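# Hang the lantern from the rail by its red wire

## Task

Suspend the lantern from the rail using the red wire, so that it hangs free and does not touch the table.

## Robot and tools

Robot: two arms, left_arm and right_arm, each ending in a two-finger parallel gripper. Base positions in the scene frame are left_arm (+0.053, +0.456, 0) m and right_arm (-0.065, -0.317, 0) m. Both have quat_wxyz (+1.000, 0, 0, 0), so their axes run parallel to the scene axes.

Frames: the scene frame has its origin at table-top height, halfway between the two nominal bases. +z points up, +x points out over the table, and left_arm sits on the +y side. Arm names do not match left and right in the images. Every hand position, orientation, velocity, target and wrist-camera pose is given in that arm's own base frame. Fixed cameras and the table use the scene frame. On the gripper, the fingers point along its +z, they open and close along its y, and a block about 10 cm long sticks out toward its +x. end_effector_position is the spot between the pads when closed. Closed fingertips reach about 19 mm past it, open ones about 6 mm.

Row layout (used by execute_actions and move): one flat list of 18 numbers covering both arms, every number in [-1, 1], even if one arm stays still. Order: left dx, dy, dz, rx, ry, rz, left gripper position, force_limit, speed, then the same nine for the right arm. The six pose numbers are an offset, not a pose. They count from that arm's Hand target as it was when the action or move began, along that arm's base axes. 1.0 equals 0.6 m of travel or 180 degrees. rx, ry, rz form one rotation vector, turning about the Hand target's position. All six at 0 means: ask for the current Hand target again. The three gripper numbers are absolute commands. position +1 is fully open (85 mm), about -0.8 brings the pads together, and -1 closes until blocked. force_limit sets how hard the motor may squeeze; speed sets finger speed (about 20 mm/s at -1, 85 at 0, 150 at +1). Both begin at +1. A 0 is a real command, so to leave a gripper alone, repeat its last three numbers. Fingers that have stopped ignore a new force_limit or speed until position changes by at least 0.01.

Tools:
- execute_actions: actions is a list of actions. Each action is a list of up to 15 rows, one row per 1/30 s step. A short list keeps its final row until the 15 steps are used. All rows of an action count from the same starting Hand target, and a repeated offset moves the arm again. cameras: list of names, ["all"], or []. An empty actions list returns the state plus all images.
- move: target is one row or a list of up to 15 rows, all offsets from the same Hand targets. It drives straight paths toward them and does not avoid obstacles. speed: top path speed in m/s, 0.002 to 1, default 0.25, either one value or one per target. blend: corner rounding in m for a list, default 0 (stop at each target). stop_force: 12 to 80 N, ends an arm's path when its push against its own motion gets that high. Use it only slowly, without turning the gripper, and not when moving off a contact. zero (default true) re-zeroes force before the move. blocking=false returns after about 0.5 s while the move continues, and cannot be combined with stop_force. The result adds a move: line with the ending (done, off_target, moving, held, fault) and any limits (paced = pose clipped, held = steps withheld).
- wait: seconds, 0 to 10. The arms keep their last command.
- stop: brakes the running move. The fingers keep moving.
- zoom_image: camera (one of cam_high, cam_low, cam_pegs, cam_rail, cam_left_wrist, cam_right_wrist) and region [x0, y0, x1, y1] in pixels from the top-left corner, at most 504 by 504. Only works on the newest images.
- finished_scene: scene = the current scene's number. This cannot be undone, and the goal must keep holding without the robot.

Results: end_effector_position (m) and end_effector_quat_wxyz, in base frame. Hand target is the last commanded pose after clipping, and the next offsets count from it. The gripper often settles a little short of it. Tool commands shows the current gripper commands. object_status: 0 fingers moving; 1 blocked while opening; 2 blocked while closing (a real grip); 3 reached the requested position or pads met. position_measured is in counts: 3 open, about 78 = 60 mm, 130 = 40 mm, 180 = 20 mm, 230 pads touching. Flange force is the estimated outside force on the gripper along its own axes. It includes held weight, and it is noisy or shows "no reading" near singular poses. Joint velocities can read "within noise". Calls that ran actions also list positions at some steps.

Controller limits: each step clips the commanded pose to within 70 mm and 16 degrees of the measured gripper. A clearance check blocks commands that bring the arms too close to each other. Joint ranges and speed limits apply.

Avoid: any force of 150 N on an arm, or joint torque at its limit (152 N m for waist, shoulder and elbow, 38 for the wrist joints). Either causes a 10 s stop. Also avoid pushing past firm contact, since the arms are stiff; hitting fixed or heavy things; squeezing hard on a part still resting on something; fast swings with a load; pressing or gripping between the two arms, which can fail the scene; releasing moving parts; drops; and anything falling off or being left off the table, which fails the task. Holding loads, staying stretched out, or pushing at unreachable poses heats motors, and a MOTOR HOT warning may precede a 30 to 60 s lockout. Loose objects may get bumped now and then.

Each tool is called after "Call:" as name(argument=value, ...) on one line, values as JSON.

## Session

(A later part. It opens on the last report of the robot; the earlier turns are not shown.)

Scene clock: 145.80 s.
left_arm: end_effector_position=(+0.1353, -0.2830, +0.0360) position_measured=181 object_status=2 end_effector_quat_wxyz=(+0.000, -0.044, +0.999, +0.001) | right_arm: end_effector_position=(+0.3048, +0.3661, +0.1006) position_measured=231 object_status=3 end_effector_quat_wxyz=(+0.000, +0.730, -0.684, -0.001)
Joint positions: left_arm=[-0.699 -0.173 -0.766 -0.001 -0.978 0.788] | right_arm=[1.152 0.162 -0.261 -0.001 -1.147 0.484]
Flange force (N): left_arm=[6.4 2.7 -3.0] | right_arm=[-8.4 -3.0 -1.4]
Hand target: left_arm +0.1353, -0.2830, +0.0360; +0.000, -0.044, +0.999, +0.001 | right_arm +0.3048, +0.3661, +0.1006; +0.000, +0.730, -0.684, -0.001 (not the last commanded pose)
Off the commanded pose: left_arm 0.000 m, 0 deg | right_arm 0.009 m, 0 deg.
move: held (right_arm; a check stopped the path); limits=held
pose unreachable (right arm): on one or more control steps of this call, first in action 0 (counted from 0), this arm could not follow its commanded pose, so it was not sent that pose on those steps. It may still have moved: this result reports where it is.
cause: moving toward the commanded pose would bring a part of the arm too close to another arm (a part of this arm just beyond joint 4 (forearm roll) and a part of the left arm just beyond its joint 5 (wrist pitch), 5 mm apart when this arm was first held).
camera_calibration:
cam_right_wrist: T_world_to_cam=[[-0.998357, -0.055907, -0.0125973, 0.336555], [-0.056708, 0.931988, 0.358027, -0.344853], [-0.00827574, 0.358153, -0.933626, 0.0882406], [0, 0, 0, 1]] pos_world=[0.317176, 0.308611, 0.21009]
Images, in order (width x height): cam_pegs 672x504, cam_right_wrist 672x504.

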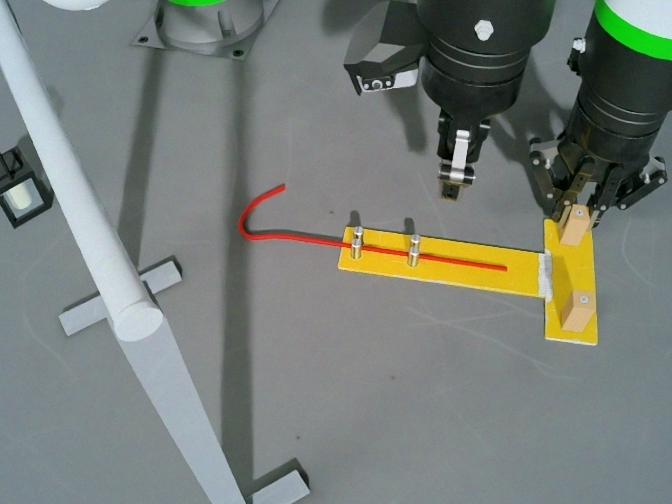

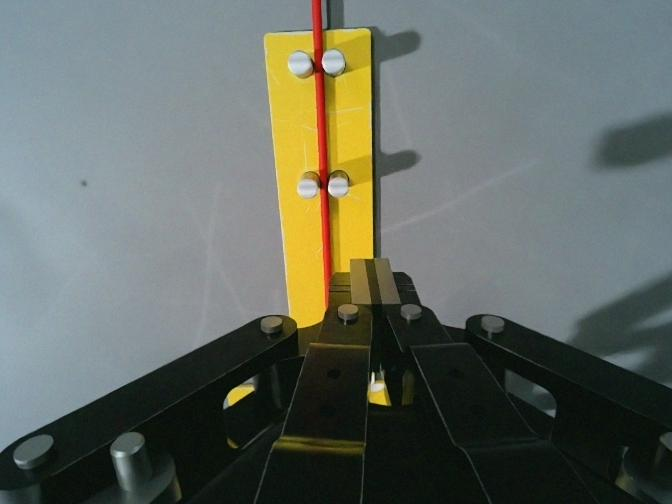

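Call:
move(target=[0,0,0,0,0,0,0.26,-0.6,-1,-0.02,-0.15,0.1,0,0,0,-1,1,-1])

Call:
move(target=[0,0,0.13,0,0,0,0.26,-0.6,-1,0,0,0,0,0,0,-1,1,-1])

Call:
move(target=[0.1633,0.0143,0,0,0,0,0.26,-0.6,-1,0,0,0,0,0,0,-1,1,-1], cameras=["cam_left_wrist","cam_pegs"])

Scene clock: 148.73 s.
left_arm: end_effector_position=(+0.1353, -0.2830, +0.0360) position_measured=96 object_status=0 end_effector_quat_wxyz=(+0.000, -0.044, +0.999, +0.001) | right_arm: end_effector_position=(+0.2928, +0.2761, +0.1606) position_measured=231 object_status=3 end_effector_quat_wxyz=(+0.000, +0.730, -0.684, -0.001)
Joint positions: left_arm=[-0.699 -0.173 -0.766 -0.001 -0.978 0.788] | right_arm=[1.084 -0.077 -0.362 -0.001 -1.286 0.552]
Flange force (N): left_arm=[6.0 4.3 -2.5] | right_arm=[-9.0 -4.0 -2.6]
Hand target: left_arm +0.1353, -0.2830, +0.0360; +0.000, -0.044, +0.999, +0.001 | right_arm +0.2928, +0.2761, +0.1606; +0.000, +0.730, -0.684, -0.001
Off the commanded pose: left_arm 0.000 m, 0 deg | right_arm 0.000 m, 0 deg.
move: done

Scene clock: 149.70 s.
left_arm: end_effector_position=(+0.1353, -0.2830, +0.1139) position_measured=96 object_status=3 end_effector_quat_wxyz=(+0.000, -0.044, +0.999, +0.001) | right_arm: end_effector_position=(+0.2928, +0.2761, +0.1606) position_measured=231 object_status=3 end_effector_quat_wxyz=(+0.000, +0.730, -0.684, -0.001)
Joint positions: left_arm=[-0.699 -0.288 -0.648 -0.001 -1.211 0.788] | right_arm=[1.084 -0.077 -0.362 -0.001 -1.286 0.552]
Flange force (N): left_arm=[5.7 4.7 0.0] | right_arm=[-9.2 -3.8 -2.6]
Hand target: left_arm +0.1353, -0.2830, +0.1140; +0.000, -0.044, +0.999, +0.001 | right_arm +0.2928, +0.2761, +0.1606; +0.000, +0.730, -0.684, -0.001
Off the commanded pose: left_arm 0.000 m, 0 deg | right_arm 0.000 m, 0 deg.
move: done

Scene clock: 150.67 s.
left_arm: end_effector_position=(+0.2332, -0.2744, +0.1140) position_measured=96 object_status=3 end_effector_quat_wxyz=(+0.000, -0.044, +0.999, +0.001) | right_arm: end_effector_position=(+0.2928, +0.2761, +0.1606) position_measured=231 object_status=3 end_effector_quat_wxyz=(+0.000, +0.730, -0.684, -0.001)
Joint positions: left_arm=[-0.498 -0.15 -0.541 -0.001 -1.181 0.587] | right_arm=[1.084 -0.077 -0.362 -0.001 -1.286 0.552]
Flange force (N): left_arm=[5.8 6.4 1.6] | right_arm=[-8.0 -2.8 -2.6]
Hand target: left_arm +0.2332, -0.2744, +0.1140; +0.000, -0.044, +0.999, +0.001 | right_arm +0.2928, +0.2761, +0.1606; +0.000, +0.730, -0.684, -0.001
Off the commanded pose: left_arm 0.000 m, 0 deg | right_arm 0.000 m, 0 deg.
move: done
camera_calibration:
cam_left_wrist: T_world_to_cam=[[-0.0904832, 0.995866, 0.00798211, 0.302529], [0.941343, 0.0829075, 0.327108, -0.212633], [0.325094, 0.0371117, -0.944953, 0.172295], [0, 0, 0, 1]] pos_world=[0.171522, -0.290043, 0.22995]
Images, in order (width x height): cam_pegs 672x504, cam_left_wrist 672x504.

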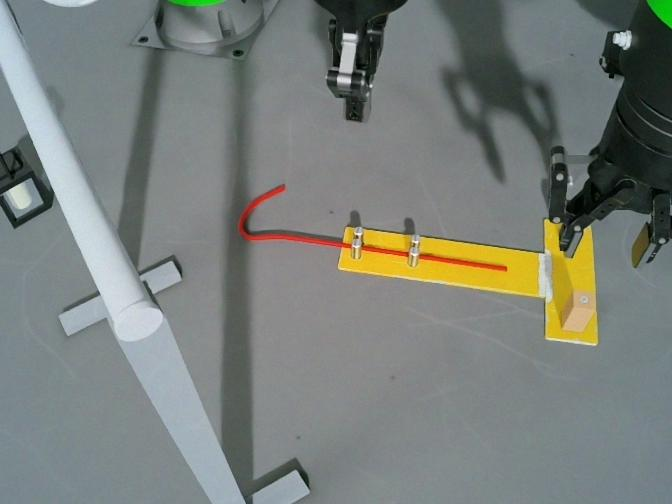

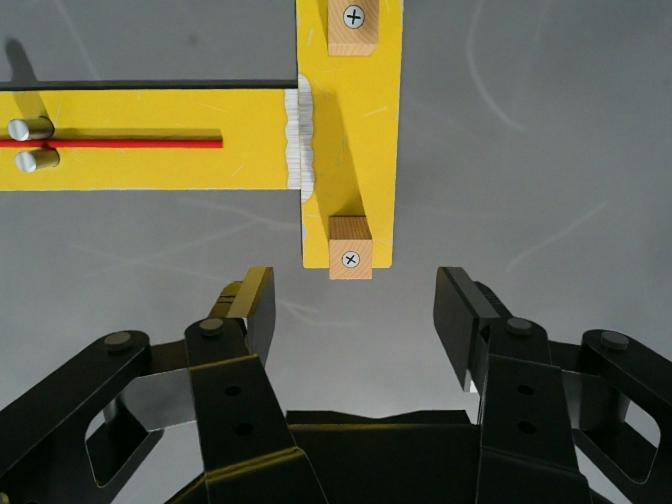

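Call:
move(target=[[0.0048,-0.002,-0.11,0,0,0,0.26,-0.6,-1,0,0,0,0,0,0,-1,1,-1],[0.0048,-0.002,-0.1255,0,0,0,0.26,-0.6,-1,0,0,0,0,0,0,-1,1,-1]], speed=[0.15,0.03], blend=0.004)

Call:
move(target=[0,0,0,0,0,0,-1,-0.6,-1,0,0,0,0,0,0,-1,1,-1])

Call:
move(target=[0,0,0,0,0,0,-1,-0.6,-1,0.0185,0.15,-0.1,0,0,0,-1,1,-1], cameras=["cam_right_wrist","cam_pegs"])

Scene clock: 152.57 s.
left_arm: end_effector_position=(+0.2361, -0.2756, +0.0387) position_measured=96 object_status=3 end_effector_quat_wxyz=(+0.000, -0.044, +0.999, +0.001) | right_arm: end_effector_position=(+0.2928, +0.2761, +0.1606) position_measured=231 object_status=3 end_effector_quat_wxyz=(+0.000, +0.730, -0.684, -0.001)
Joint positions: left_arm=[-0.497 -0.037 -0.639 -0.001 -0.97 0.587] | right_arm=[1.084 -0.077 -0.362 -0.001 -1.286 0.552]
Flange force (N): left_arm=[6.8 3.5 -3.0] | right_arm=[-8.6 -3.3 -2.8]
Hand target: left_arm +0.2361, -0.2756, +0.0387; +0.000, -0.044, +0.999, +0.001 | right_arm +0.2928, +0.2761, +0.1606; +0.000, +0.730, -0.684, -0.001
Off the commanded pose: left_arm 0.000 m, 0 deg | right_arm 0.000 m, 0 deg.
move: done

Scene clock: 154.43 s.
left_arm: end_effector_position=(+0.2361, -0.2756, +0.0387) position_measured=181 object_status=0 end_effector_quat_wxyz=(+0.000, -0.044, +0.999, +0.001) | right_arm: end_effector_position=(+0.2928, +0.2761, +0.1606) position_measured=231 object_status=3 end_effector_quat_wxyz=(+0.000, +0.730, -0.684, -0.001)
Joint positions: left_arm=[-0.497 -0.037 -0.639 -0.001 -0.97 0.587] | right_arm=[1.084 -0.077 -0.362 -0.001 -1.286 0.552]
Flange force (N): left_arm=[6.1 8.8 -17.6] | right_arm=[-9.1 -2.7 -3.1]
Hand target: left_arm +0.2361, -0.2756, +0.0387; +0.000, -0.044, +0.999, +0.001 | right_arm +0.2928, +0.2761, +0.1606; +0.000, +0.730, -0.684, -0.001
Off the commanded pose: left_arm 0.000 m, 0 deg | right_arm 0.000 m, 0 deg.
move: done

Scene clock: 155.47 s.
left_arm: end_effector_position=(+0.2361, -0.2756, +0.0387) position_measured=181 object_status=2 end_effector_quat_wxyz=(+0.000, -0.044, +0.999, +0.001) | right_arm: end_effector_position=(+0.3038, +0.3661, +0.1006) position_measured=231 object_status=3 end_effector_quat_wxyz=(+0.000, +0.730, -0.684, -0.001)
Joint positions: left_arm=[-0.497 -0.037 -0.639 -0.001 -0.97 0.587] | right_arm=[1.154 0.161 -0.262 -0.001 -1.147 0.483]
Flange force (N): left_arm=[6.5 9.2 -17.8] | right_arm=[-10.6 -3.9 -3.6]
Hand target: left_arm +0.2361, -0.2756, +0.0387; +0.000, -0.044, +0.999, +0.001 | right_arm +0.3039, +0.3661, +0.1006; +0.000, +0.730, -0.684, -0.001
Off the commanded pose: left_arm 0.000 m, 0 deg | right_arm 0.000 m, 0 deg.
move: done
camera_calibration:
cam_right_wrist: T_world_to_cam=[[-0.998356, -0.0559122, -0.0125992, 0.335653], [-0.0567136, 0.931987, 0.358027, -0.344809], [-0.0082758, 0.358153, -0.933626, 0.088269], [0, 0, 0, 1]] pos_world=[0.316276, 0.308511, 0.21009]
Images, in order (width x height): cam_pegs 672x504, cam_right_wrist 672x504.

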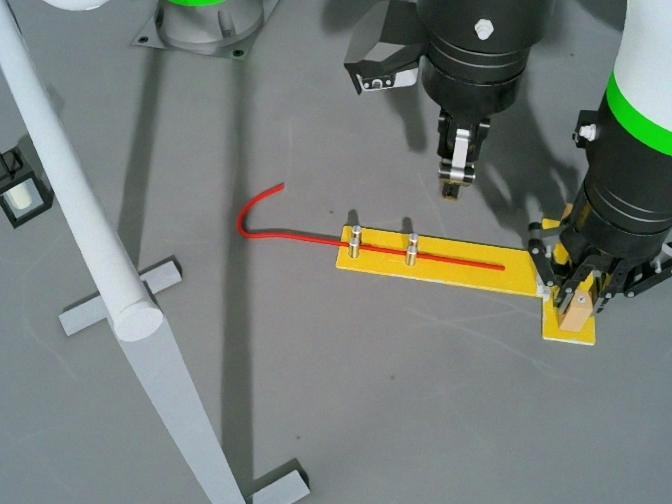

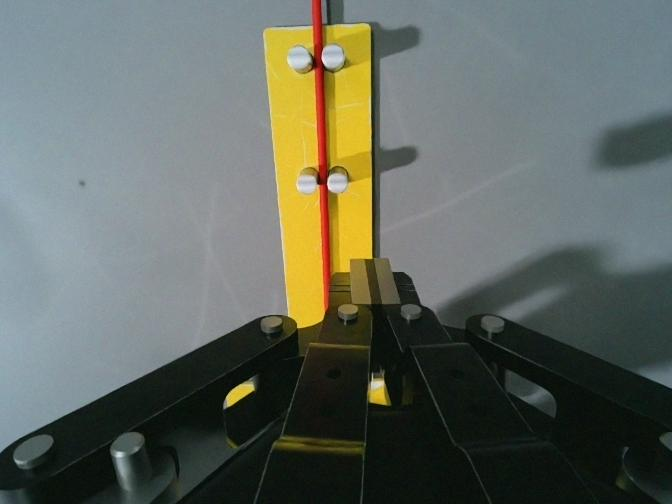

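Call:
move(target=[0,0,0,0,0,0,-1,-0.6,-1,0,0.0225,-0.1,0,0,0.0,-1,1,-1], speed=0.1)

Call:
move(target=[0,0,0,0,0,0,-1,-0.6,-1,0,0,-0.033,0,0,0.0,-1,1,-1], speed=0.006, stop_force=12, cameras=["cam_right_wrist","cam_pegs"])

Scene clock: 157.40 s.
left_arm: end_effector_position=(+0.2361, -0.2756, +0.0387) position_measured=181 object_status=2 end_effector_quat_wxyz=(+0.000, -0.044, +0.999, +0.001) | right_arm: end_effector_position=(+0.3038, +0.3796, +0.0406) position_measured=231 object_status=3 end_effector_quat_wxyz=(+0.000, +0.730, -0.684, -0.001)
Joint positions: left_arm=[-0.497 -0.037 -0.639 -0.001 -0.97 0.587] | right_arm=[1.166 0.257 -0.303 -0.002 -1.011 0.471]
Flange force (N): left_arm=[6.4 9.0 -18.5] | right_arm=[-9.5 -3.0 0.4]
Hand target: left_arm +0.2361, -0.2756, +0.0387; +0.000, -0.044, +0.999, +0.001 | right_arm +0.3039, +0.3796, +0.0406; +0.000, +0.730, -0.684, -0.001
Off the commanded pose: left_arm 0.000 m, 0 deg | right_arm 0.000 m, 0 deg.
move: done

Scene clock: 160.87 s.
left_arm: end_effector_position=(+0.2361, -0.2756, +0.0386) position_measured=181 object_status=2 end_effector_quat_wxyz=(+0.000, -0.044, +0.999, +0.001) | right_arm: end_effector_position=(+0.3039, +0.3797, +0.0237) position_measured=231 object_status=3 end_effector_quat_wxyz=(+0.000, +0.730, -0.684, -0.001)
Joint positions: left_arm=[-0.497 -0.037 -0.639 -0.001 -0.97 0.587] | right_arm=[1.166 0.281 -0.319 -0.001 -0.971 0.471]
Flange force (N): left_arm=[6.2 9.7 -17.6] | right_arm=[-3.5 3.8 -27.3]
Hand target: left_arm +0.2361, -0.2756, +0.0387; +0.000, -0.044, +0.999, +0.001 | right_arm +0.3039, +0.3797, +0.0237; +0.000, +0.730, -0.684, -0.001 (not the last commanded pose)
Off the commanded pose: left_arm 0.000 m, 0 deg | right_arm 0.003 m, 0 deg.
move: contact (right_arm)
camera_calibration:
cam_right_wrist: T_world_to_cam=[[-0.998356, -0.0559098, -0.0126056, 0.335446], [-0.0567126, 0.931941, 0.358147, -0.32999], [-0.00827625, 0.358273, -0.93358, 0.0116511], [0, 0, 0, 1]] pos_world=[0.316276, 0.322112, 0.133291]
Images, in order (width x height): cam_pegs 672x504, cam_right_wrist 672x504.

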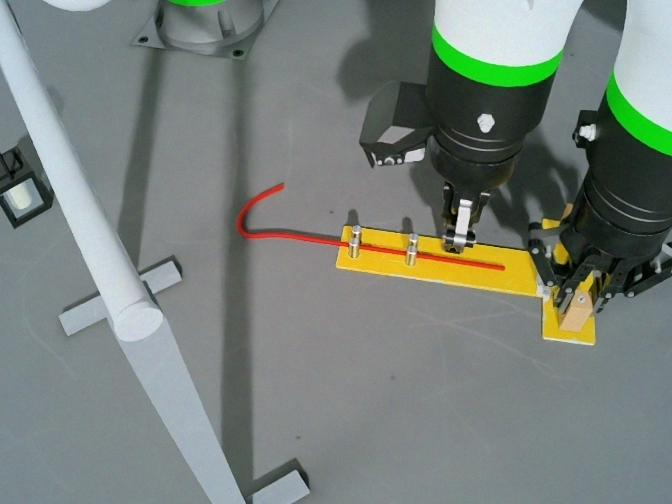

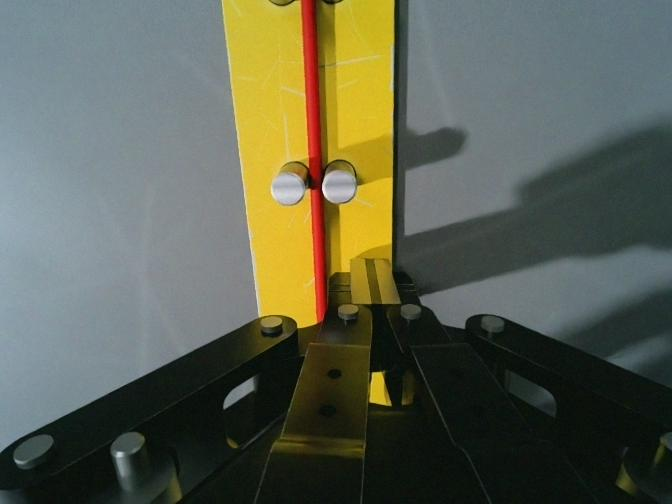

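Call:
move(target=[[0,0,0,0,0,0,-1,-0.6,-1,0,0,0.0025,0,0,0,-1,1,-1],[0,0,0,0,0,0,-1,-0.6,-1,0.0393,-0.0003,0.0025,0,0,-0.16,-1,1,-1],[0,0,0,0,0,0,-1,-0.6,-1,0.0698,-0.003,0.0025,0,0,-0.328,-1,1,-1]], speed=0.06, blend=[0,0.008,0], cameras=["cam_right_wrist","cam_pegs"])

Scene clock: 172.80 s.
left_arm: end_effector_position=(+0.2361, -0.2756, +0.0387) position_measured=181 object_status=2 end_effector_quat_wxyz=(+0.000, -0.044, +0.999, +0.001) | right_arm: end_effector_position=(+0.3458, +0.3779, +0.0252) position_measured=231 object_status=3 end_effector_quat_wxyz=(+0.000, -0.298, +0.955, +0.001)
Joint positions: left_arm=[-0.497 -0.037 -0.639 -0.001 -0.97 0.587] | right_arm=[1.086 0.335 -0.242 0 -0.992 -0.48]
Flange force (N): left_arm=[5.9 9.4 -17.8] | right_arm=[-6.8 10.1 -0.3]
Hand target: left_arm +0.2361, -0.2756, +0.0387; +0.000, -0.044, +0.999, +0.001 | right_arm +0.3458, +0.3779, +0.0252; +0.000, -0.298, +0.955, +0.001
Off the commanded pose: left_arm 0.000 m, 0 deg | right_arm 0.000 m, 0 deg.
move: done
camera_calibration:
cam_right_wrist: T_world_to_cam=[[-0.561636, 0.827288, -0.0126138, -0.10758], [0.769954, 0.528172, 0.358059, -0.459733], [0.30288, 0.191387, -0.933614, -0.0304881], [0, 0, 0, 1]] pos_world=[0.302787, 0.337653, 0.13479]
Images, in order (width x height): cam_pegs 672x504, cam_right_wrist 672x504.

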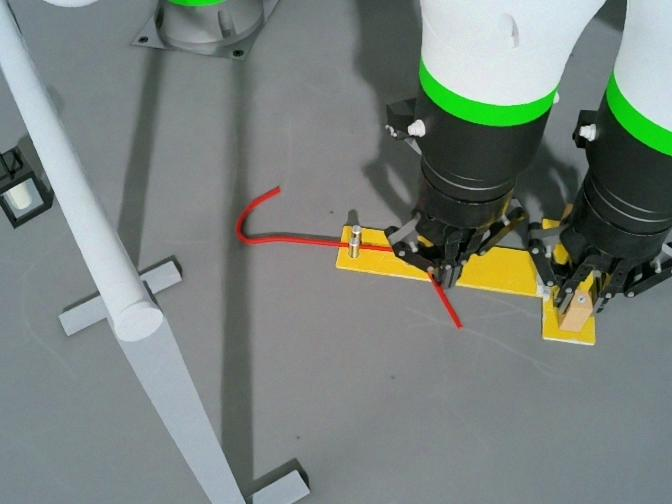

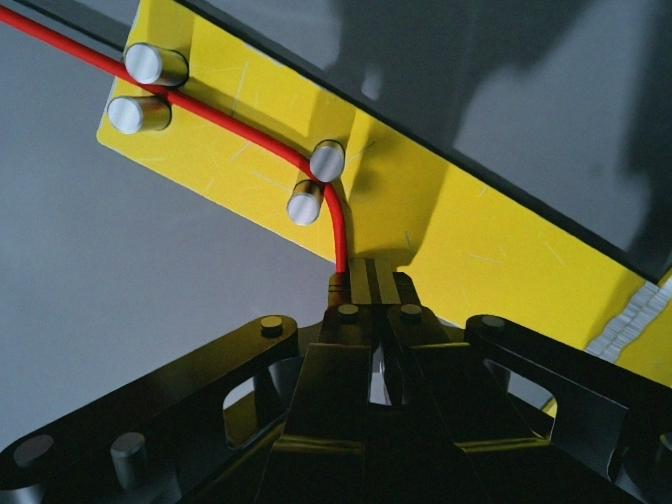

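Call:
move(target=[[0,0,0,0,0,0,-1,-0.6,-1,0.0388,-0.018,0,0,0,-0.166,-1,1,-1],[0,0,0,0,0,0,-1,-0.6,-1,0.0593,-0.0602,0,0,0,-0.333,-1,1,-1],[0,0,0,0,0,0,-1,-0.6,-1,0.0478,-0.095,0,0,0,-0.472,-1,1,-1]], speed=0.07, blend=[0.008,0.008,0], cameras=["cam_right_wrist","cam_pegs"])

Scene clock: 175.27 s.
left_arm: end_effector_position=(+0.2361, -0.2756, +0.0387) position_measured=181 object_status=2 end_effector_quat_wxyz=(+0.000, -0.044, +0.999, +0.001) | right_arm: end_effector_position=(+0.3542, +0.3739, +0.0251) position_measured=231 object_status=3 end_effector_quat_wxyz=(+0.000, -0.207, +0.978, +0.001)
Joint positions: left_arm=[-0.497 -0.037 -0.639 -0.001 -0.969 0.587] | right_arm=[1.067 0.341 -0.234 -0.001 -0.995 -0.65]
Flange force (N): left_arm=[3.4 -0.2 -7.0] | right_arm=[-9.5 15.1 -0.8]
Hand target: left_arm +0.2361, -0.2756, +0.0387; +0.000, -0.044, +0.999, +0.001 | right_arm +0.3541, +0.3740, +0.0252; +0.000, -0.207, +0.978, +0.001 (not the last commanded pose)
Off the commanded pose: left_arm 0.000 m, 0 deg | right_arm 0.057 m, 74 deg.
move: held (right_arm; a check stopped the path); path passed 0 of 3 targets; limits=held
pose unreachable (right arm): on one or more control steps of this call, first in action 0 (counted from 0), this arm could not follow its commanded pose, so it was not sent that pose on those steps. It may still have moved: this result reports where it is.
cause: moving toward the commanded pose would bring a part of the arm too close to another arm (a part of this arm just beyond joint 5 (wrist pitch) and a part of the left arm just beyond its joint 5 (wrist pitch), where that arm would come to rest).
camera_calibration:
cam_right_wrist: T_world_to_cam=[[-0.396325, 0.918025, -0.0125272, -0.192019], [0.85554, 0.374232, 0.357773, -0.436814], [0.333133, 0.131077, -0.933725, -0.0205468], [0, 0, 0, 1]] pos_world=[0.304455, 0.342441, 0.13469]
Images, in order (width x height): cam_pegs 672x504, cam_right_wrist 672x504.

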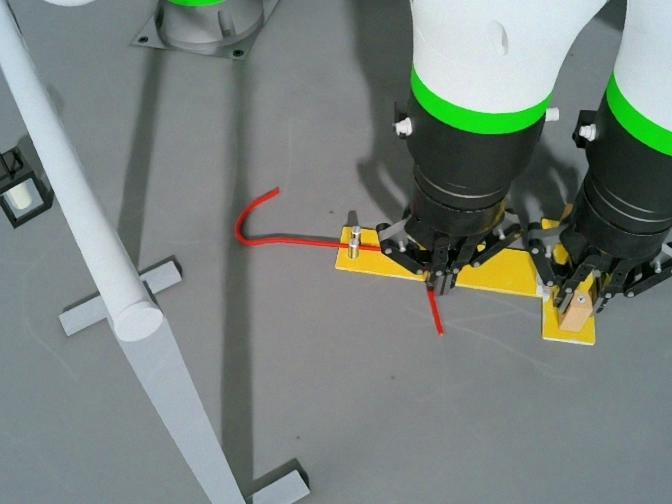

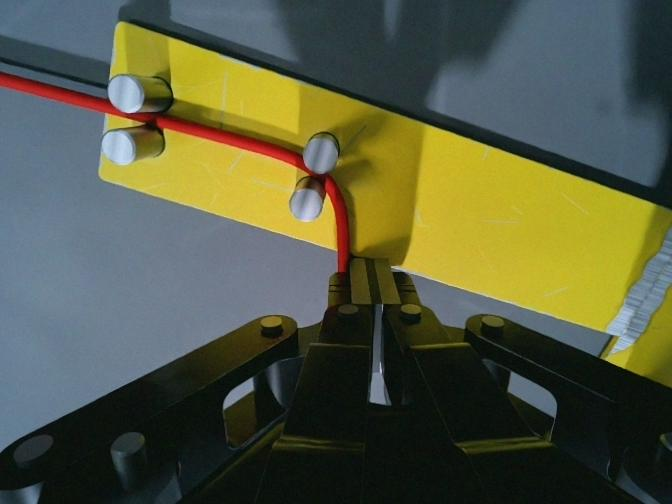

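Call:
move(target=[[0,0,0,0,0,0,-1,-0.6,-1,0.004,-0.009,0,0,0,-0.05,-1,1,-1],[0,0,0,0,0,0,-1,-0.6,-1,0.0117,-0.0147,0,0,0,-0.106,-1,1,-1],[0,0,0,0,0,0,-1,-0.6,-1,0.0362,-0.0493,0,0,0,-0.272,-1,1,-1],[0,0,0,0,0,0,-1,-0.6,-1,0.0317,-0.0858,0,0,0,-0.411,-1,1,-1]], speed=0.05, blend=[0.002,0.005,0.008,0], cameras=["cam_right_wrist","cam_pegs"])

Scene clock: 186.53 s.
left_arm: end_effector_position=(+0.2361, -0.2756, +0.0387) position_measured=181 object_status=2 end_effector_quat_wxyz=(+0.000, -0.044, +0.999, +0.001) | right_arm: end_effector_position=(+0.3750, +0.3372, +0.0252) position_measured=231 object_status=3 end_effector_quat_wxyz=(+0.001, +0.286, +0.958, +0.000)
Joint positions: left_arm=[-0.497 -0.037 -0.639 -0.001 -0.97 0.587] | right_arm=[0.994 0.317 -0.266 0.001 -0.986 -1.575]
Flange force (N): left_arm=[8.0 -3.3 -4.1] | right_arm=[2.7 17.6 -0.6]
Hand target: left_arm +0.2361, -0.2756, +0.0387; +0.000, -0.044, +0.999, +0.001 | right_arm +0.3750, +0.3372, +0.0252; +0.001, +0.286, +0.958, +0.000 (not the last commanded pose)
Off the commanded pose: left_arm 0.000 m, 0 deg | right_arm 0.015 m, 17 deg.
held back during your reply time or a wait (left arm), on 4 control steps: a part of the arm was too close to another arm, or the arm's last command would have brought one too close.
move: off_target (right_arm; path cut at 10 s); path passed 3 of 4 targets
camera_calibration:
cam_right_wrist: T_world_to_cam=[[0.556374, 0.83084, -0.0123877, -0.477963], [0.778296, -0.51585, 0.357986, -0.111787], [0.291039, -0.208816, -0.933645, 0.107849], [0, 0, 0, 1]] pos_world=[0.321541, 0.361966, 0.13479]
Images, in order (width x height): cam_pegs 672x504, cam_right_wrist 672x504.

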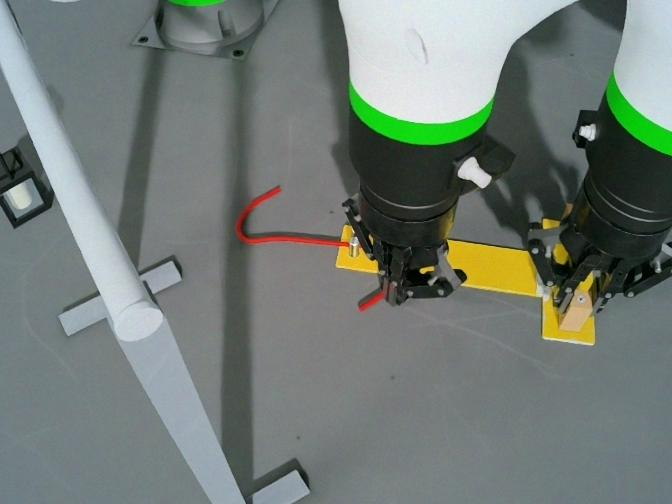

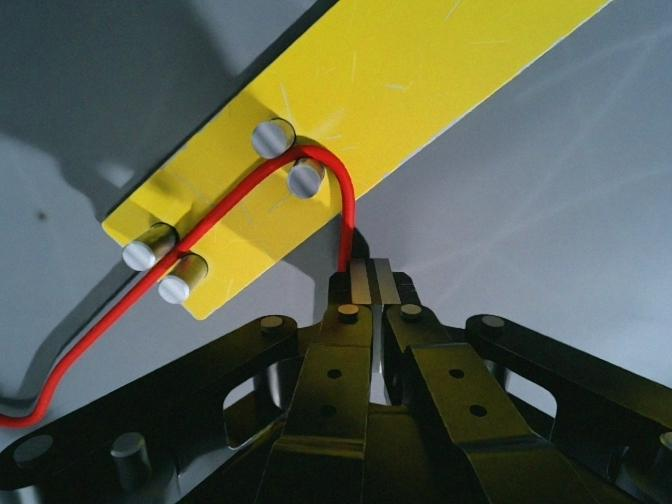

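Call:
move(target=[[0,0,0,0,0,0,-1,-0.6,-1,-0.003,-0.0245,0,0,0,-0.094,-1,1,-1],[0,0,0,0,0,0,-1,-0.6,-1,-0.014,-0.0393,0,0,0,-0.15,-1,1,-1]], speed=0.06, blend=[0.008,0], cameras=["cam_right_wrist"])

Call:
move(target=[[0,0,0,0,0,0,-1,-0.6,-1,0.05,0.01,0,0,0,0,-1,1,-1],[0,0,0,0,0,0,-1,-0.6,-1,0.05,0.01,0.25,0,0,0,-1,1,-1],[0,0,0,0,0,0,-1,-0.6,-1,0.0,-0.14,0.25,0,0,0,-1,1,-1]], blend=[0.003,0.02,0], cameras=["all"])

Scene clock: 191.93 s.
left_arm: end_effector_position=(+0.2361, -0.2756, +0.0387) position_measured=181 object_status=2 end_effector_quat_wxyz=(+0.000, -0.044, +0.999, +0.001) | right_arm: end_effector_position=(+0.3666, +0.3136, +0.0252) position_measured=231 object_status=3 end_effector_quat_wxyz=(+0.001, +0.502, +0.865, +0.000)
Joint positions: left_arm=[-0.497 -0.037 -0.639 -0.001 -0.97 0.587] | right_arm=[0.981 0.27 -0.33 0.001 -0.97 -2.034]
Flange force (N): left_arm=[9.1 -2.6 -5.2] | right_arm=[7.1 13.2 -10.3]
Hand target: left_arm +0.2361, -0.2756, +0.0387; +0.000, -0.044, +0.999, +0.001 | right_arm +0.3666, +0.3136, +0.0252; +0.001, +0.502, +0.865, +0.000
Off the commanded pose: left_arm 0.000 m, 0 deg | right_arm 0.000 m, 0 deg.
move: done
camera_calibration:
cam_right_wrist: T_world_to_cam=[[0.872955, 0.487643, -0.0124277, -0.46207], [0.459239, -0.812983, 0.357992, 0.0927385], [0.164469, -0.318218, -0.933642, 0.18608], [0, 0, 0, 1]] pos_world=[0.330172, 0.359934, 0.13479]
Images, in order (width x height): cam_right_wrist 672x504.

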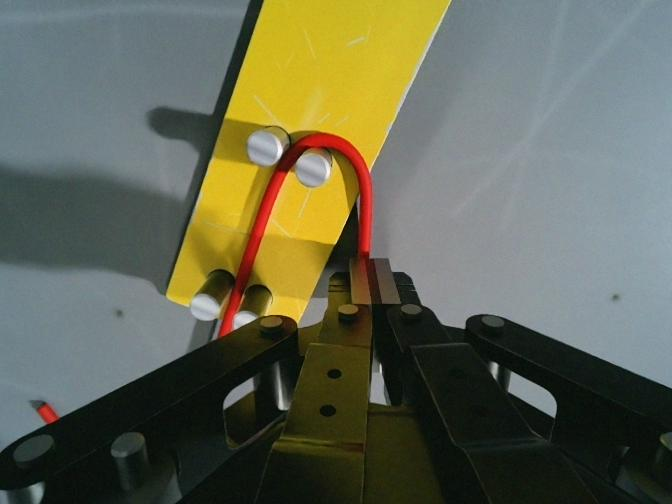

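Scene clock: 193.70 s.
left_arm: end_effector_position=(+0.2361, -0.2756, +0.0387) position_measured=181 object_status=2 end_effector_quat_wxyz=(+0.000, -0.044, +0.999, +0.001) | right_arm: end_effector_position=(+0.3666, +0.2297, +0.1752) position_measured=231 object_status=3 end_effector_quat_wxyz=(+0.001, +0.502, +0.865, +0.000)
Joint positions: left_arm=[-0.497 -0.037 -0.639 -0.001 -0.97 0.587] | right_arm=[0.866 -0.01 -0.263 0.001 -1.317 -1.918]
Flange force (N): left_arm=[7.3 4.6 -11.7] | right_arm=[4.2 7.1 -3.3]
Hand target: left_arm +0.2361, -0.2756, +0.0387; +0.000, -0.044, +0.999, +0.001 | right_arm +0.3666, +0.2296, +0.1752; +0.001, +0.502, +0.865, +0.000
Off the commanded pose: left_arm 0.000 m, 0 deg | right_arm 0.000 m, 0 deg.
move: done
camera_calibration:
cam_left_wrist: T_world_to_cam=[[-0.0904865, 0.995866, 0.00799063, 0.304586], [0.941374, 0.0829113, 0.327019, -0.190623], [0.325005, 0.037113, -0.944984, 0.100263], [0, 0, 0, 1]] pos_world=[0.174422, -0.291243, 0.15465]
cam_right_wrist: T_world_to_cam=[[0.872995, 0.487572, -0.0123973, -0.419247], [0.459163, -0.813026, 0.357993, -0.0291786], [0.164468, -0.318219, -0.933642, 0.299303], [0, 0, 0, 1]] pos_world=[0.330172, 0.275934, 0.28469]

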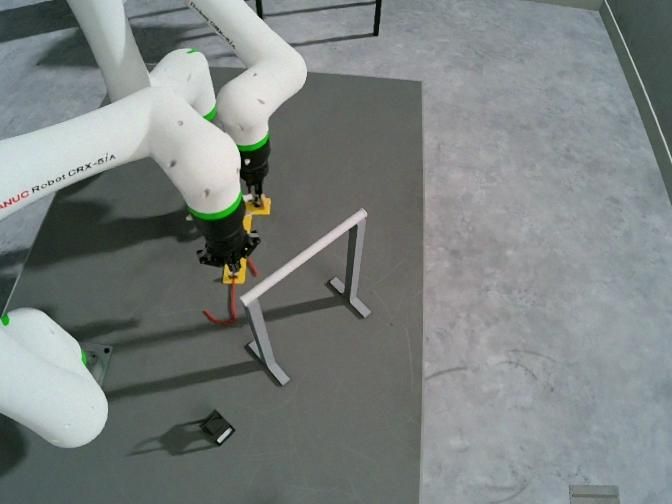

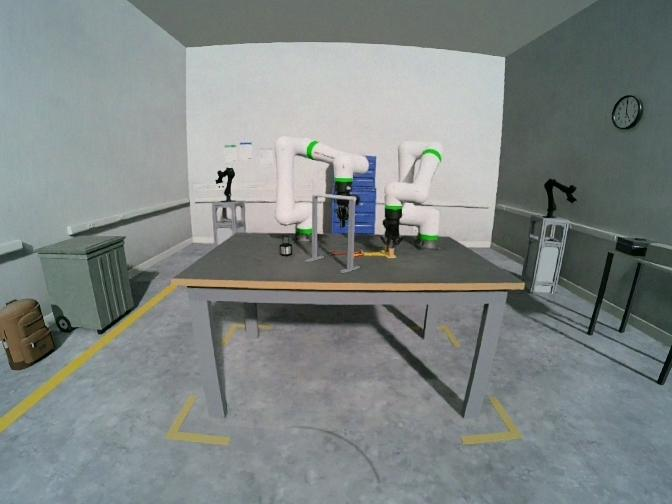

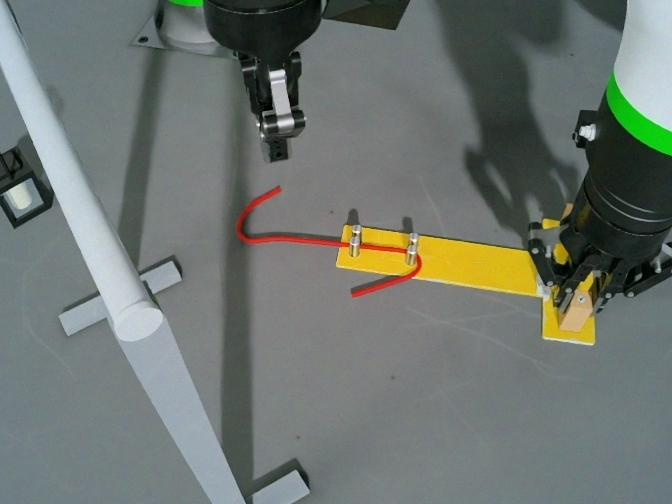

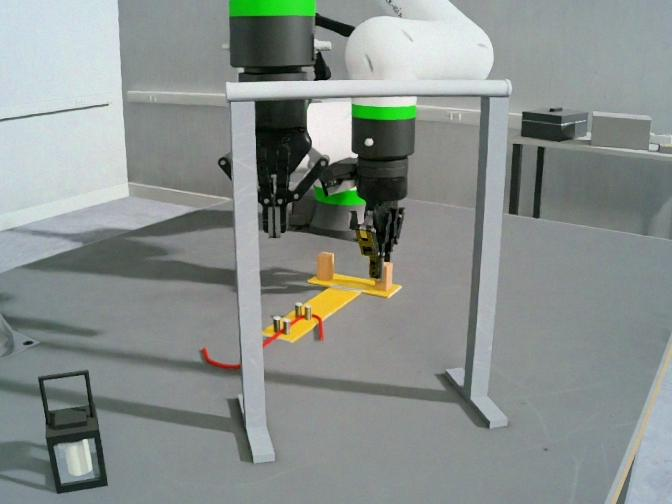

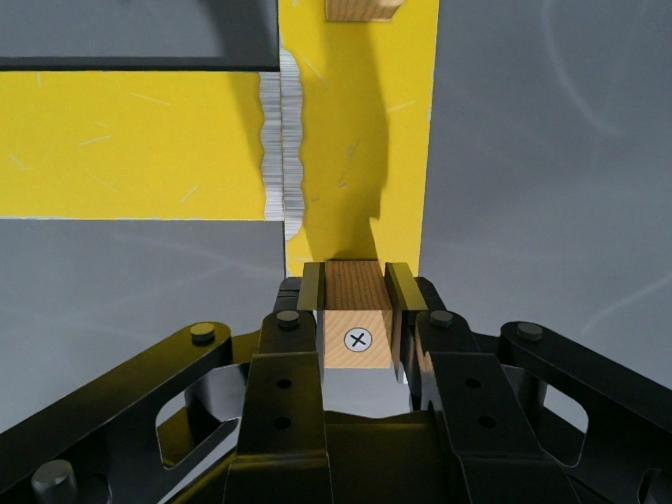

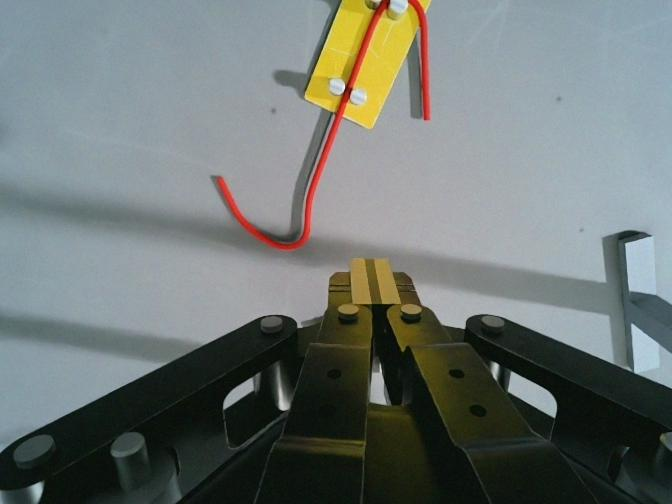

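Call:
move(target=[[0,0,0,0,0,0,-1,-0.6,-1,-0.0525,0.033,-0.2,0,0,-0.123,-0.46,1,-1],[0,0,0,0,0,0,-1,-0.6,-1,-0.0525,0.033,-0.2535,0,0,-0.123,-0.46,1,-1]], speed=[0.2,0.05], cameras=["cam_right_wrist"])

Scene clock: 201.60 s.
left_arm: end_effector_position=(+0.2361, -0.2756, +0.0387) position_measured=181 object_status=2 end_effector_quat_wxyz=(+0.000, -0.044, +0.999, +0.001) | right_arm: end_effector_position=(+0.3351, +0.2494, +0.0231) position_measured=187 object_status=3 end_effector_quat_wxyz=(+0.001, +0.659, +0.752, +0.000)
Joint positions: left_arm=[-0.497 -0.037 -0.639 -0.001 -0.97 0.587] | right_arm=[0.957 0.126 -0.513 0.002 -0.932 -2.397]
Flange force (N): left_arm=[7.9 5.2 -11.7] | right_arm=[6.2 2.4 0.9]
Hand target: left_arm +0.2361, -0.2756, +0.0387; +0.000, -0.044, +0.999, +0.001 | right_arm +0.3351, +0.2494, +0.0231; +0.001, +0.659, +0.752, +0.000
Off the commanded pose: left_arm 0.000 m, 0 deg | right_arm 0.000 m, 0 deg.
move: done
camera_calibration:
cam_right_wrist: T_world_to_cam=[[0.992369, 0.122677, -0.0124096, -0.352277], [0.118964, -0.926124, 0.35797, 0.198014], [0.0324218, -0.356715, -0.93365, 0.222723], [0, 0, 0, 1]] pos_world=[0.318811, 0.306051, 0.13269]
Images, in order (width x height): cam_right_wrist 672x504.

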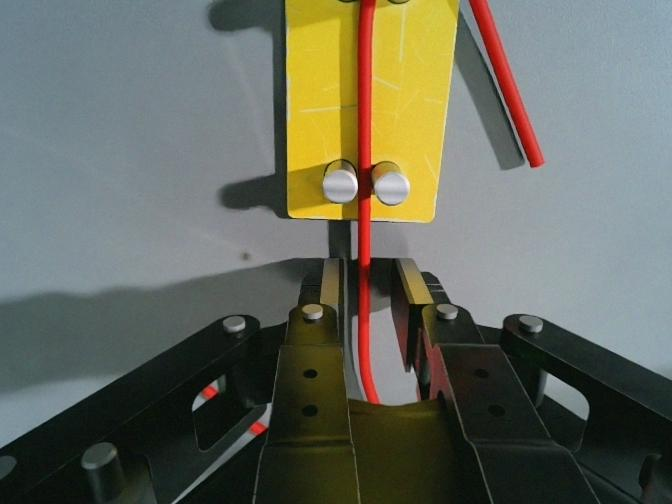

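Call:
move(target=[0,0,0,0,0,0,-1,-0.6,-1,0,0,0,0,0,0,-1,1,-1])

Call:
move(target=[0,0,0,0,0,0,-1,-0.6,-1,0,0,0.12,0,0,0,-1,1,-1], speed=0.05, cameras=["cam_right_wrist","cam_pegs","cam_rail"])

Scene clock: 203.43 s.
left_arm: end_effector_position=(+0.2361, -0.2756, +0.0387) position_measured=181 object_status=2 end_effector_quat_wxyz=(+0.000, -0.044, +0.999, +0.001) | right_arm: end_effector_position=(+0.3351, +0.2494, +0.0231) position_measured=228 object_status=0 end_effector_quat_wxyz=(+0.001, +0.659, +0.752, +0.000)
Joint positions: left_arm=[-0.497 -0.037 -0.639 -0.001 -0.97 0.587] | right_arm=[0.957 0.126 -0.513 0.002 -0.932 -2.397]
Flange force (N): left_arm=[5.3 6.6 -12.8] | right_arm=[4.2 1.2 0.1]
Hand target: left_arm +0.2361, -0.2756, +0.0387; +0.000, -0.044, +0.999, +0.001 | right_arm +0.3351, +0.2494, +0.0231; +0.001, +0.659, +0.752, +0.000
Off the commanded pose: left_arm 0.000 m, 0 deg | right_arm 0.000 m, 0 deg.
move: done

Scene clock: 205.27 s.
left_arm: end_effector_position=(+0.2362, -0.2757, +0.0387) position_measured=181 object_status=2 end_effector_quat_wxyz=(+0.000, -0.044, +0.999, +0.001) | right_arm: end_effector_position=(+0.3350, +0.2494, +0.0950) position_measured=228 object_status=2 end_effector_quat_wxyz=(+0.001, +0.659, +0.752, +0.000)
Joint positions: left_arm=[-0.497 -0.037 -0.639 -0.001 -0.969 0.587] | right_arm=[0.957 0.024 -0.428 0.001 -1.119 -2.397]
Flange force (N): left_arm=[9.6 -33.6 -84.7] | right_arm=[59.5 17.8 30.4]
Hand target: left_arm +0.2361, -0.2756, +0.0387; +0.000, -0.044, +0.999, +0.001 | right_arm +0.3351, +0.2494, +0.0951; +0.001, +0.659, +0.752, +0.000
Off the commanded pose: left_arm 0.000 m, 0 deg | right_arm 0.000 m, 0 deg.
move: done
camera_calibration:
cam_right_wrist: T_world_to_cam=[[0.992372, 0.122642, -0.0125026, -0.351355], [0.118965, -0.926128, 0.357959, 0.17228], [0.0323219, -0.356716, -0.933653, 0.289885], [0, 0, 0, 1]] pos_world=[0.31881, 0.306051, 0.20459]
Images, in order (width x height): cam_pegs 672x504, cam_rail 672x504, cam_right_wrist 672x504.

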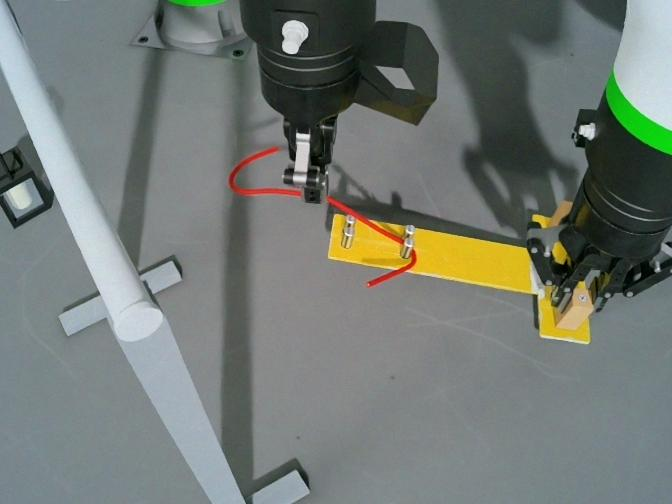

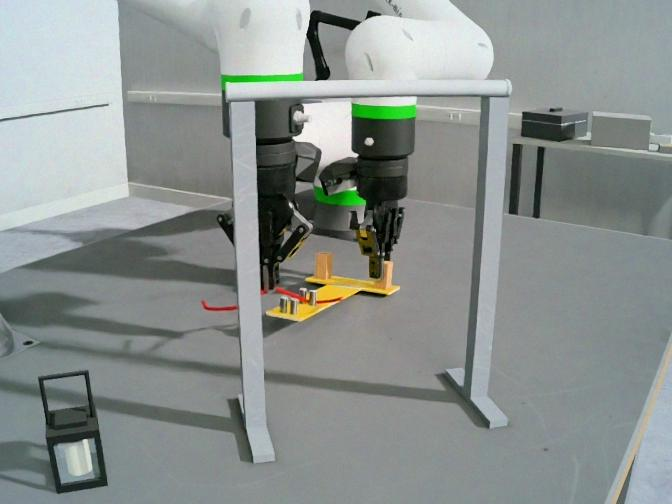

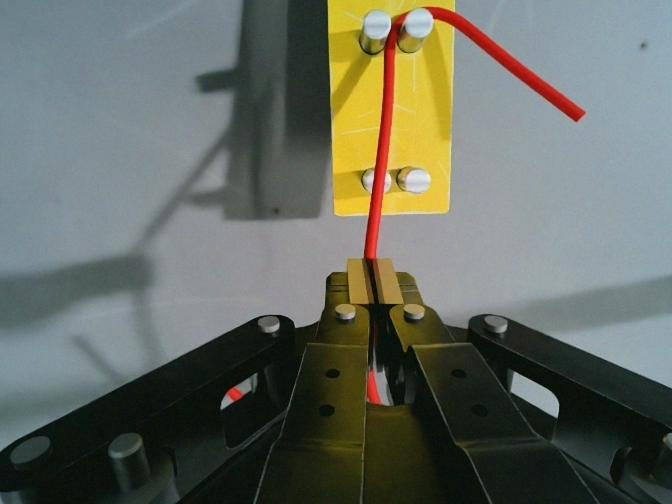

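Call:
move(target=[0,0,0,0,0,0,-1,-0.6,-1,0,0,-0.1,0,0,0,-1,1,-1], speed=0.08, cameras=["cam_right_wrist","cam_pegs"])

Scene clock: 207.03 s.
left_arm: end_effector_position=(+0.2361, -0.2756, +0.0387) position_measured=181 object_status=2 end_effector_quat_wxyz=(+0.000, -0.044, +0.999, +0.001) | right_arm: end_effector_position=(+0.3350, +0.2494, +0.0351) position_measured=228 object_status=2 end_effector_quat_wxyz=(+0.001, +0.659, +0.752, +0.000)
Joint positions: left_arm=[-0.497 -0.037 -0.639 -0.001 -0.97 0.587] | right_arm=[0.957 0.106 -0.501 0.002 -0.963 -2.397]
Flange force (N): left_arm=[6.5 5.0 1.3] | right_arm=[6.7 4.6 -2.2]
Hand target: left_arm +0.2361, -0.2756, +0.0387; +0.000, -0.044, +0.999, +0.001 | right_arm +0.3351, +0.2494, +0.0351; +0.001, +0.659, +0.752, +0.000
Off the commanded pose: left_arm 0.000 m, 0 deg | right_arm 0.000 m, 0 deg.
move: done
camera_calibration:
cam_right_wrist: T_world_to_cam=[[0.992385, 0.122544, -0.0124527, -0.352085], [0.118859, -0.926174, 0.357874, 0.193782], [0.0323219, -0.356629, -0.933687, 0.233937], [0, 0, 0, 1]] pos_world=[0.31881, 0.306051, 0.14469]
Images, in order (width x height): cam_pegs 672x504, cam_right_wrist 672x504.

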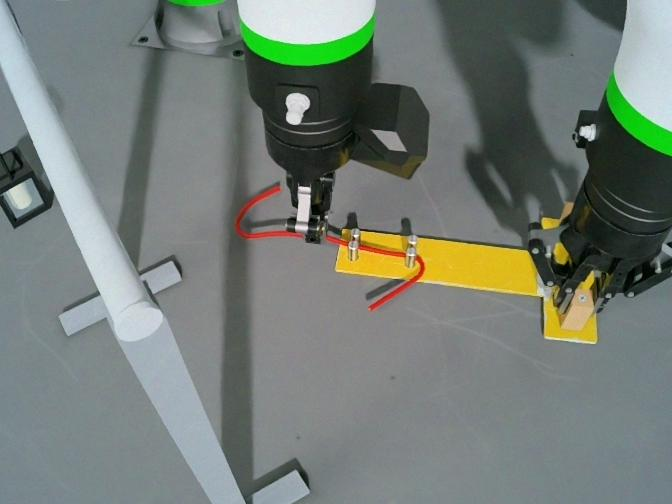

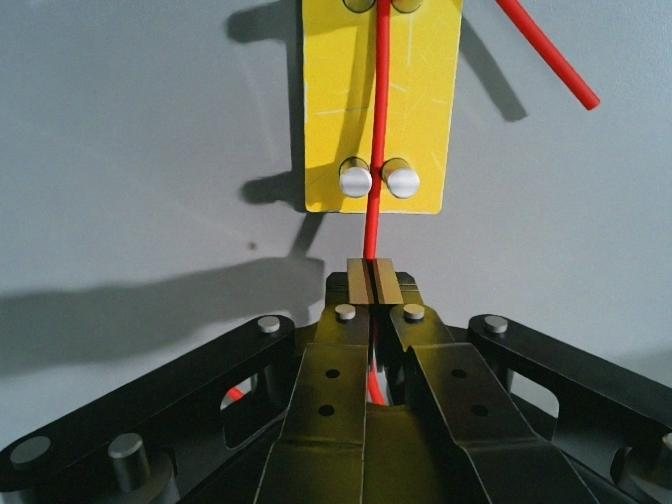

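Call:
move(target=[0,0,0,0,0,0,-1,-0.6,-1,0,0,0,0,0,0,-0.4,1,-1])

Call:
move(target=[[0,0,0,0,0,0,-1,-0.6,-1,0,0,0.13,0,0,0,-0.4,1,-1],[0,0,0,0,0,0,-1,-0.6,-1,-0.0085,0.1043,0.1,0,0,0,-0.4,1,-1]], blend=0.02, cameras=["cam_right_wrist","cam_pegs","cam_rail"])

Scene clock: 209.20 s.
left_arm: end_effector_position=(+0.2361, -0.2756, +0.0387) position_measured=181 object_status=2 end_effector_quat_wxyz=(+0.000, -0.044, +0.999, +0.001) | right_arm: end_effector_position=(+0.3351, +0.2494, +0.0351) position_measured=179 object_status=0 end_effector_quat_wxyz=(+0.001, +0.659, +0.752, +0.000)
Joint positions: left_arm=[-0.497 -0.037 -0.639 -0.001 -0.969 0.587] | right_arm=[0.957 0.106 -0.501 0.002 -0.963 -2.397]
Flange force (N): left_arm=[5.1 3.5 -0.2] | right_arm=[7.8 5.9 0.2]
Hand target: left_arm +0.2361, -0.2756, +0.0387; +0.000, -0.044, +0.999, +0.001 | right_arm +0.3351, +0.2494, +0.0351; +0.001, +0.659, +0.752, +0.000
Off the commanded pose: left_arm 0.000 m, 0 deg | right_arm 0.000 m, 0 deg.
move: done

Scene clock: 210.33 s.
left_arm: end_effector_position=(+0.2361, -0.2756, +0.0387) position_measured=181 object_status=2 end_effector_quat_wxyz=(+0.000, -0.044, +0.999, +0.001) | right_arm: end_effector_position=(+0.3300, +0.3119, +0.0951) position_measured=179 object_status=3 end_effector_quat_wxyz=(+0.001, +0.659, +0.752, +0.000)
Joint positions: left_arm=[-0.497 -0.037 -0.639 -0.001 -0.969 0.587] | right_arm=[1.049 0.114 -0.331 0.002 -1.126 -2.488]
Flange force (N): left_arm=[6.7 3.2 -0.7] | right_arm=[8.2 3.9 -0.5]
Hand target: left_arm +0.2361, -0.2756, +0.0387; +0.000, -0.044, +0.999, +0.001 | right_arm +0.3300, +0.3120, +0.0951; +0.001, +0.659, +0.752, +0.000
Off the commanded pose: left_arm 0.000 m, 0 deg | right_arm 0.000 m, 0 deg.
move: done
camera_calibration:
cam_right_wrist: T_world_to_cam=[[0.992369, 0.122677, -0.0124096, -0.353989], [0.118964, -0.926124, 0.35797, 0.23073], [0.0324218, -0.356715, -0.93365, 0.312406], [0, 0, 0, 1]] pos_world=[0.313711, 0.368551, 0.20469]
Images, in order (width x height): cam_pegs 672x504, cam_rail 672x504, cam_right_wrist 672x504.

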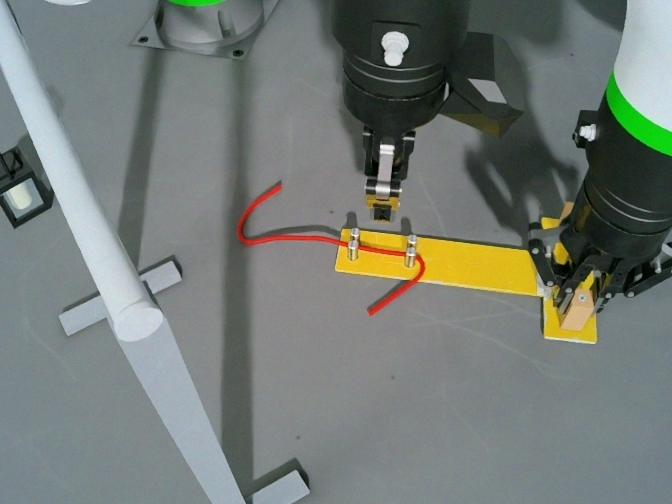

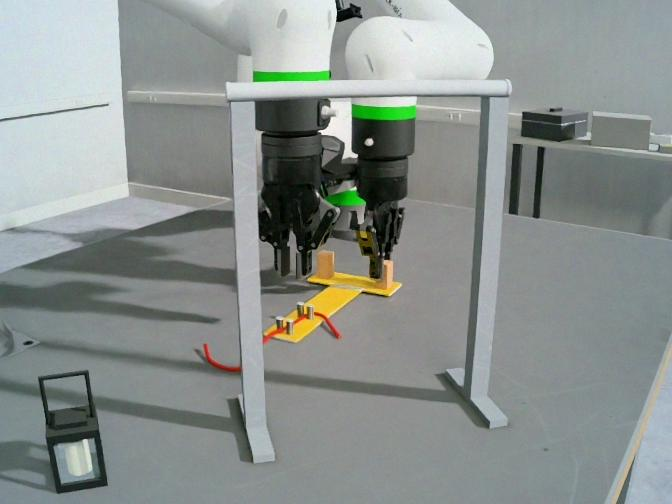

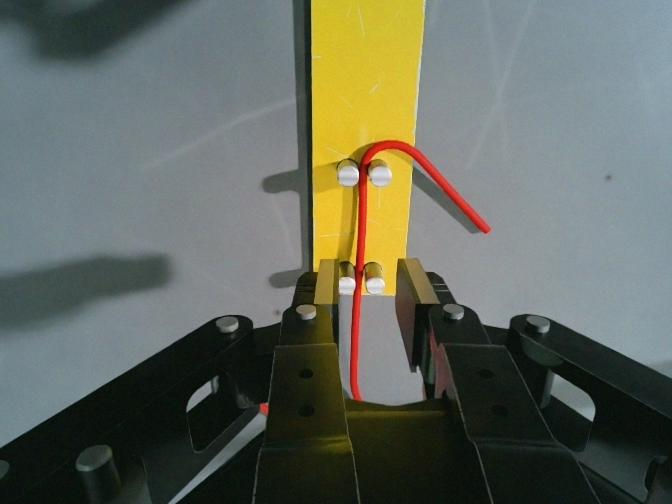

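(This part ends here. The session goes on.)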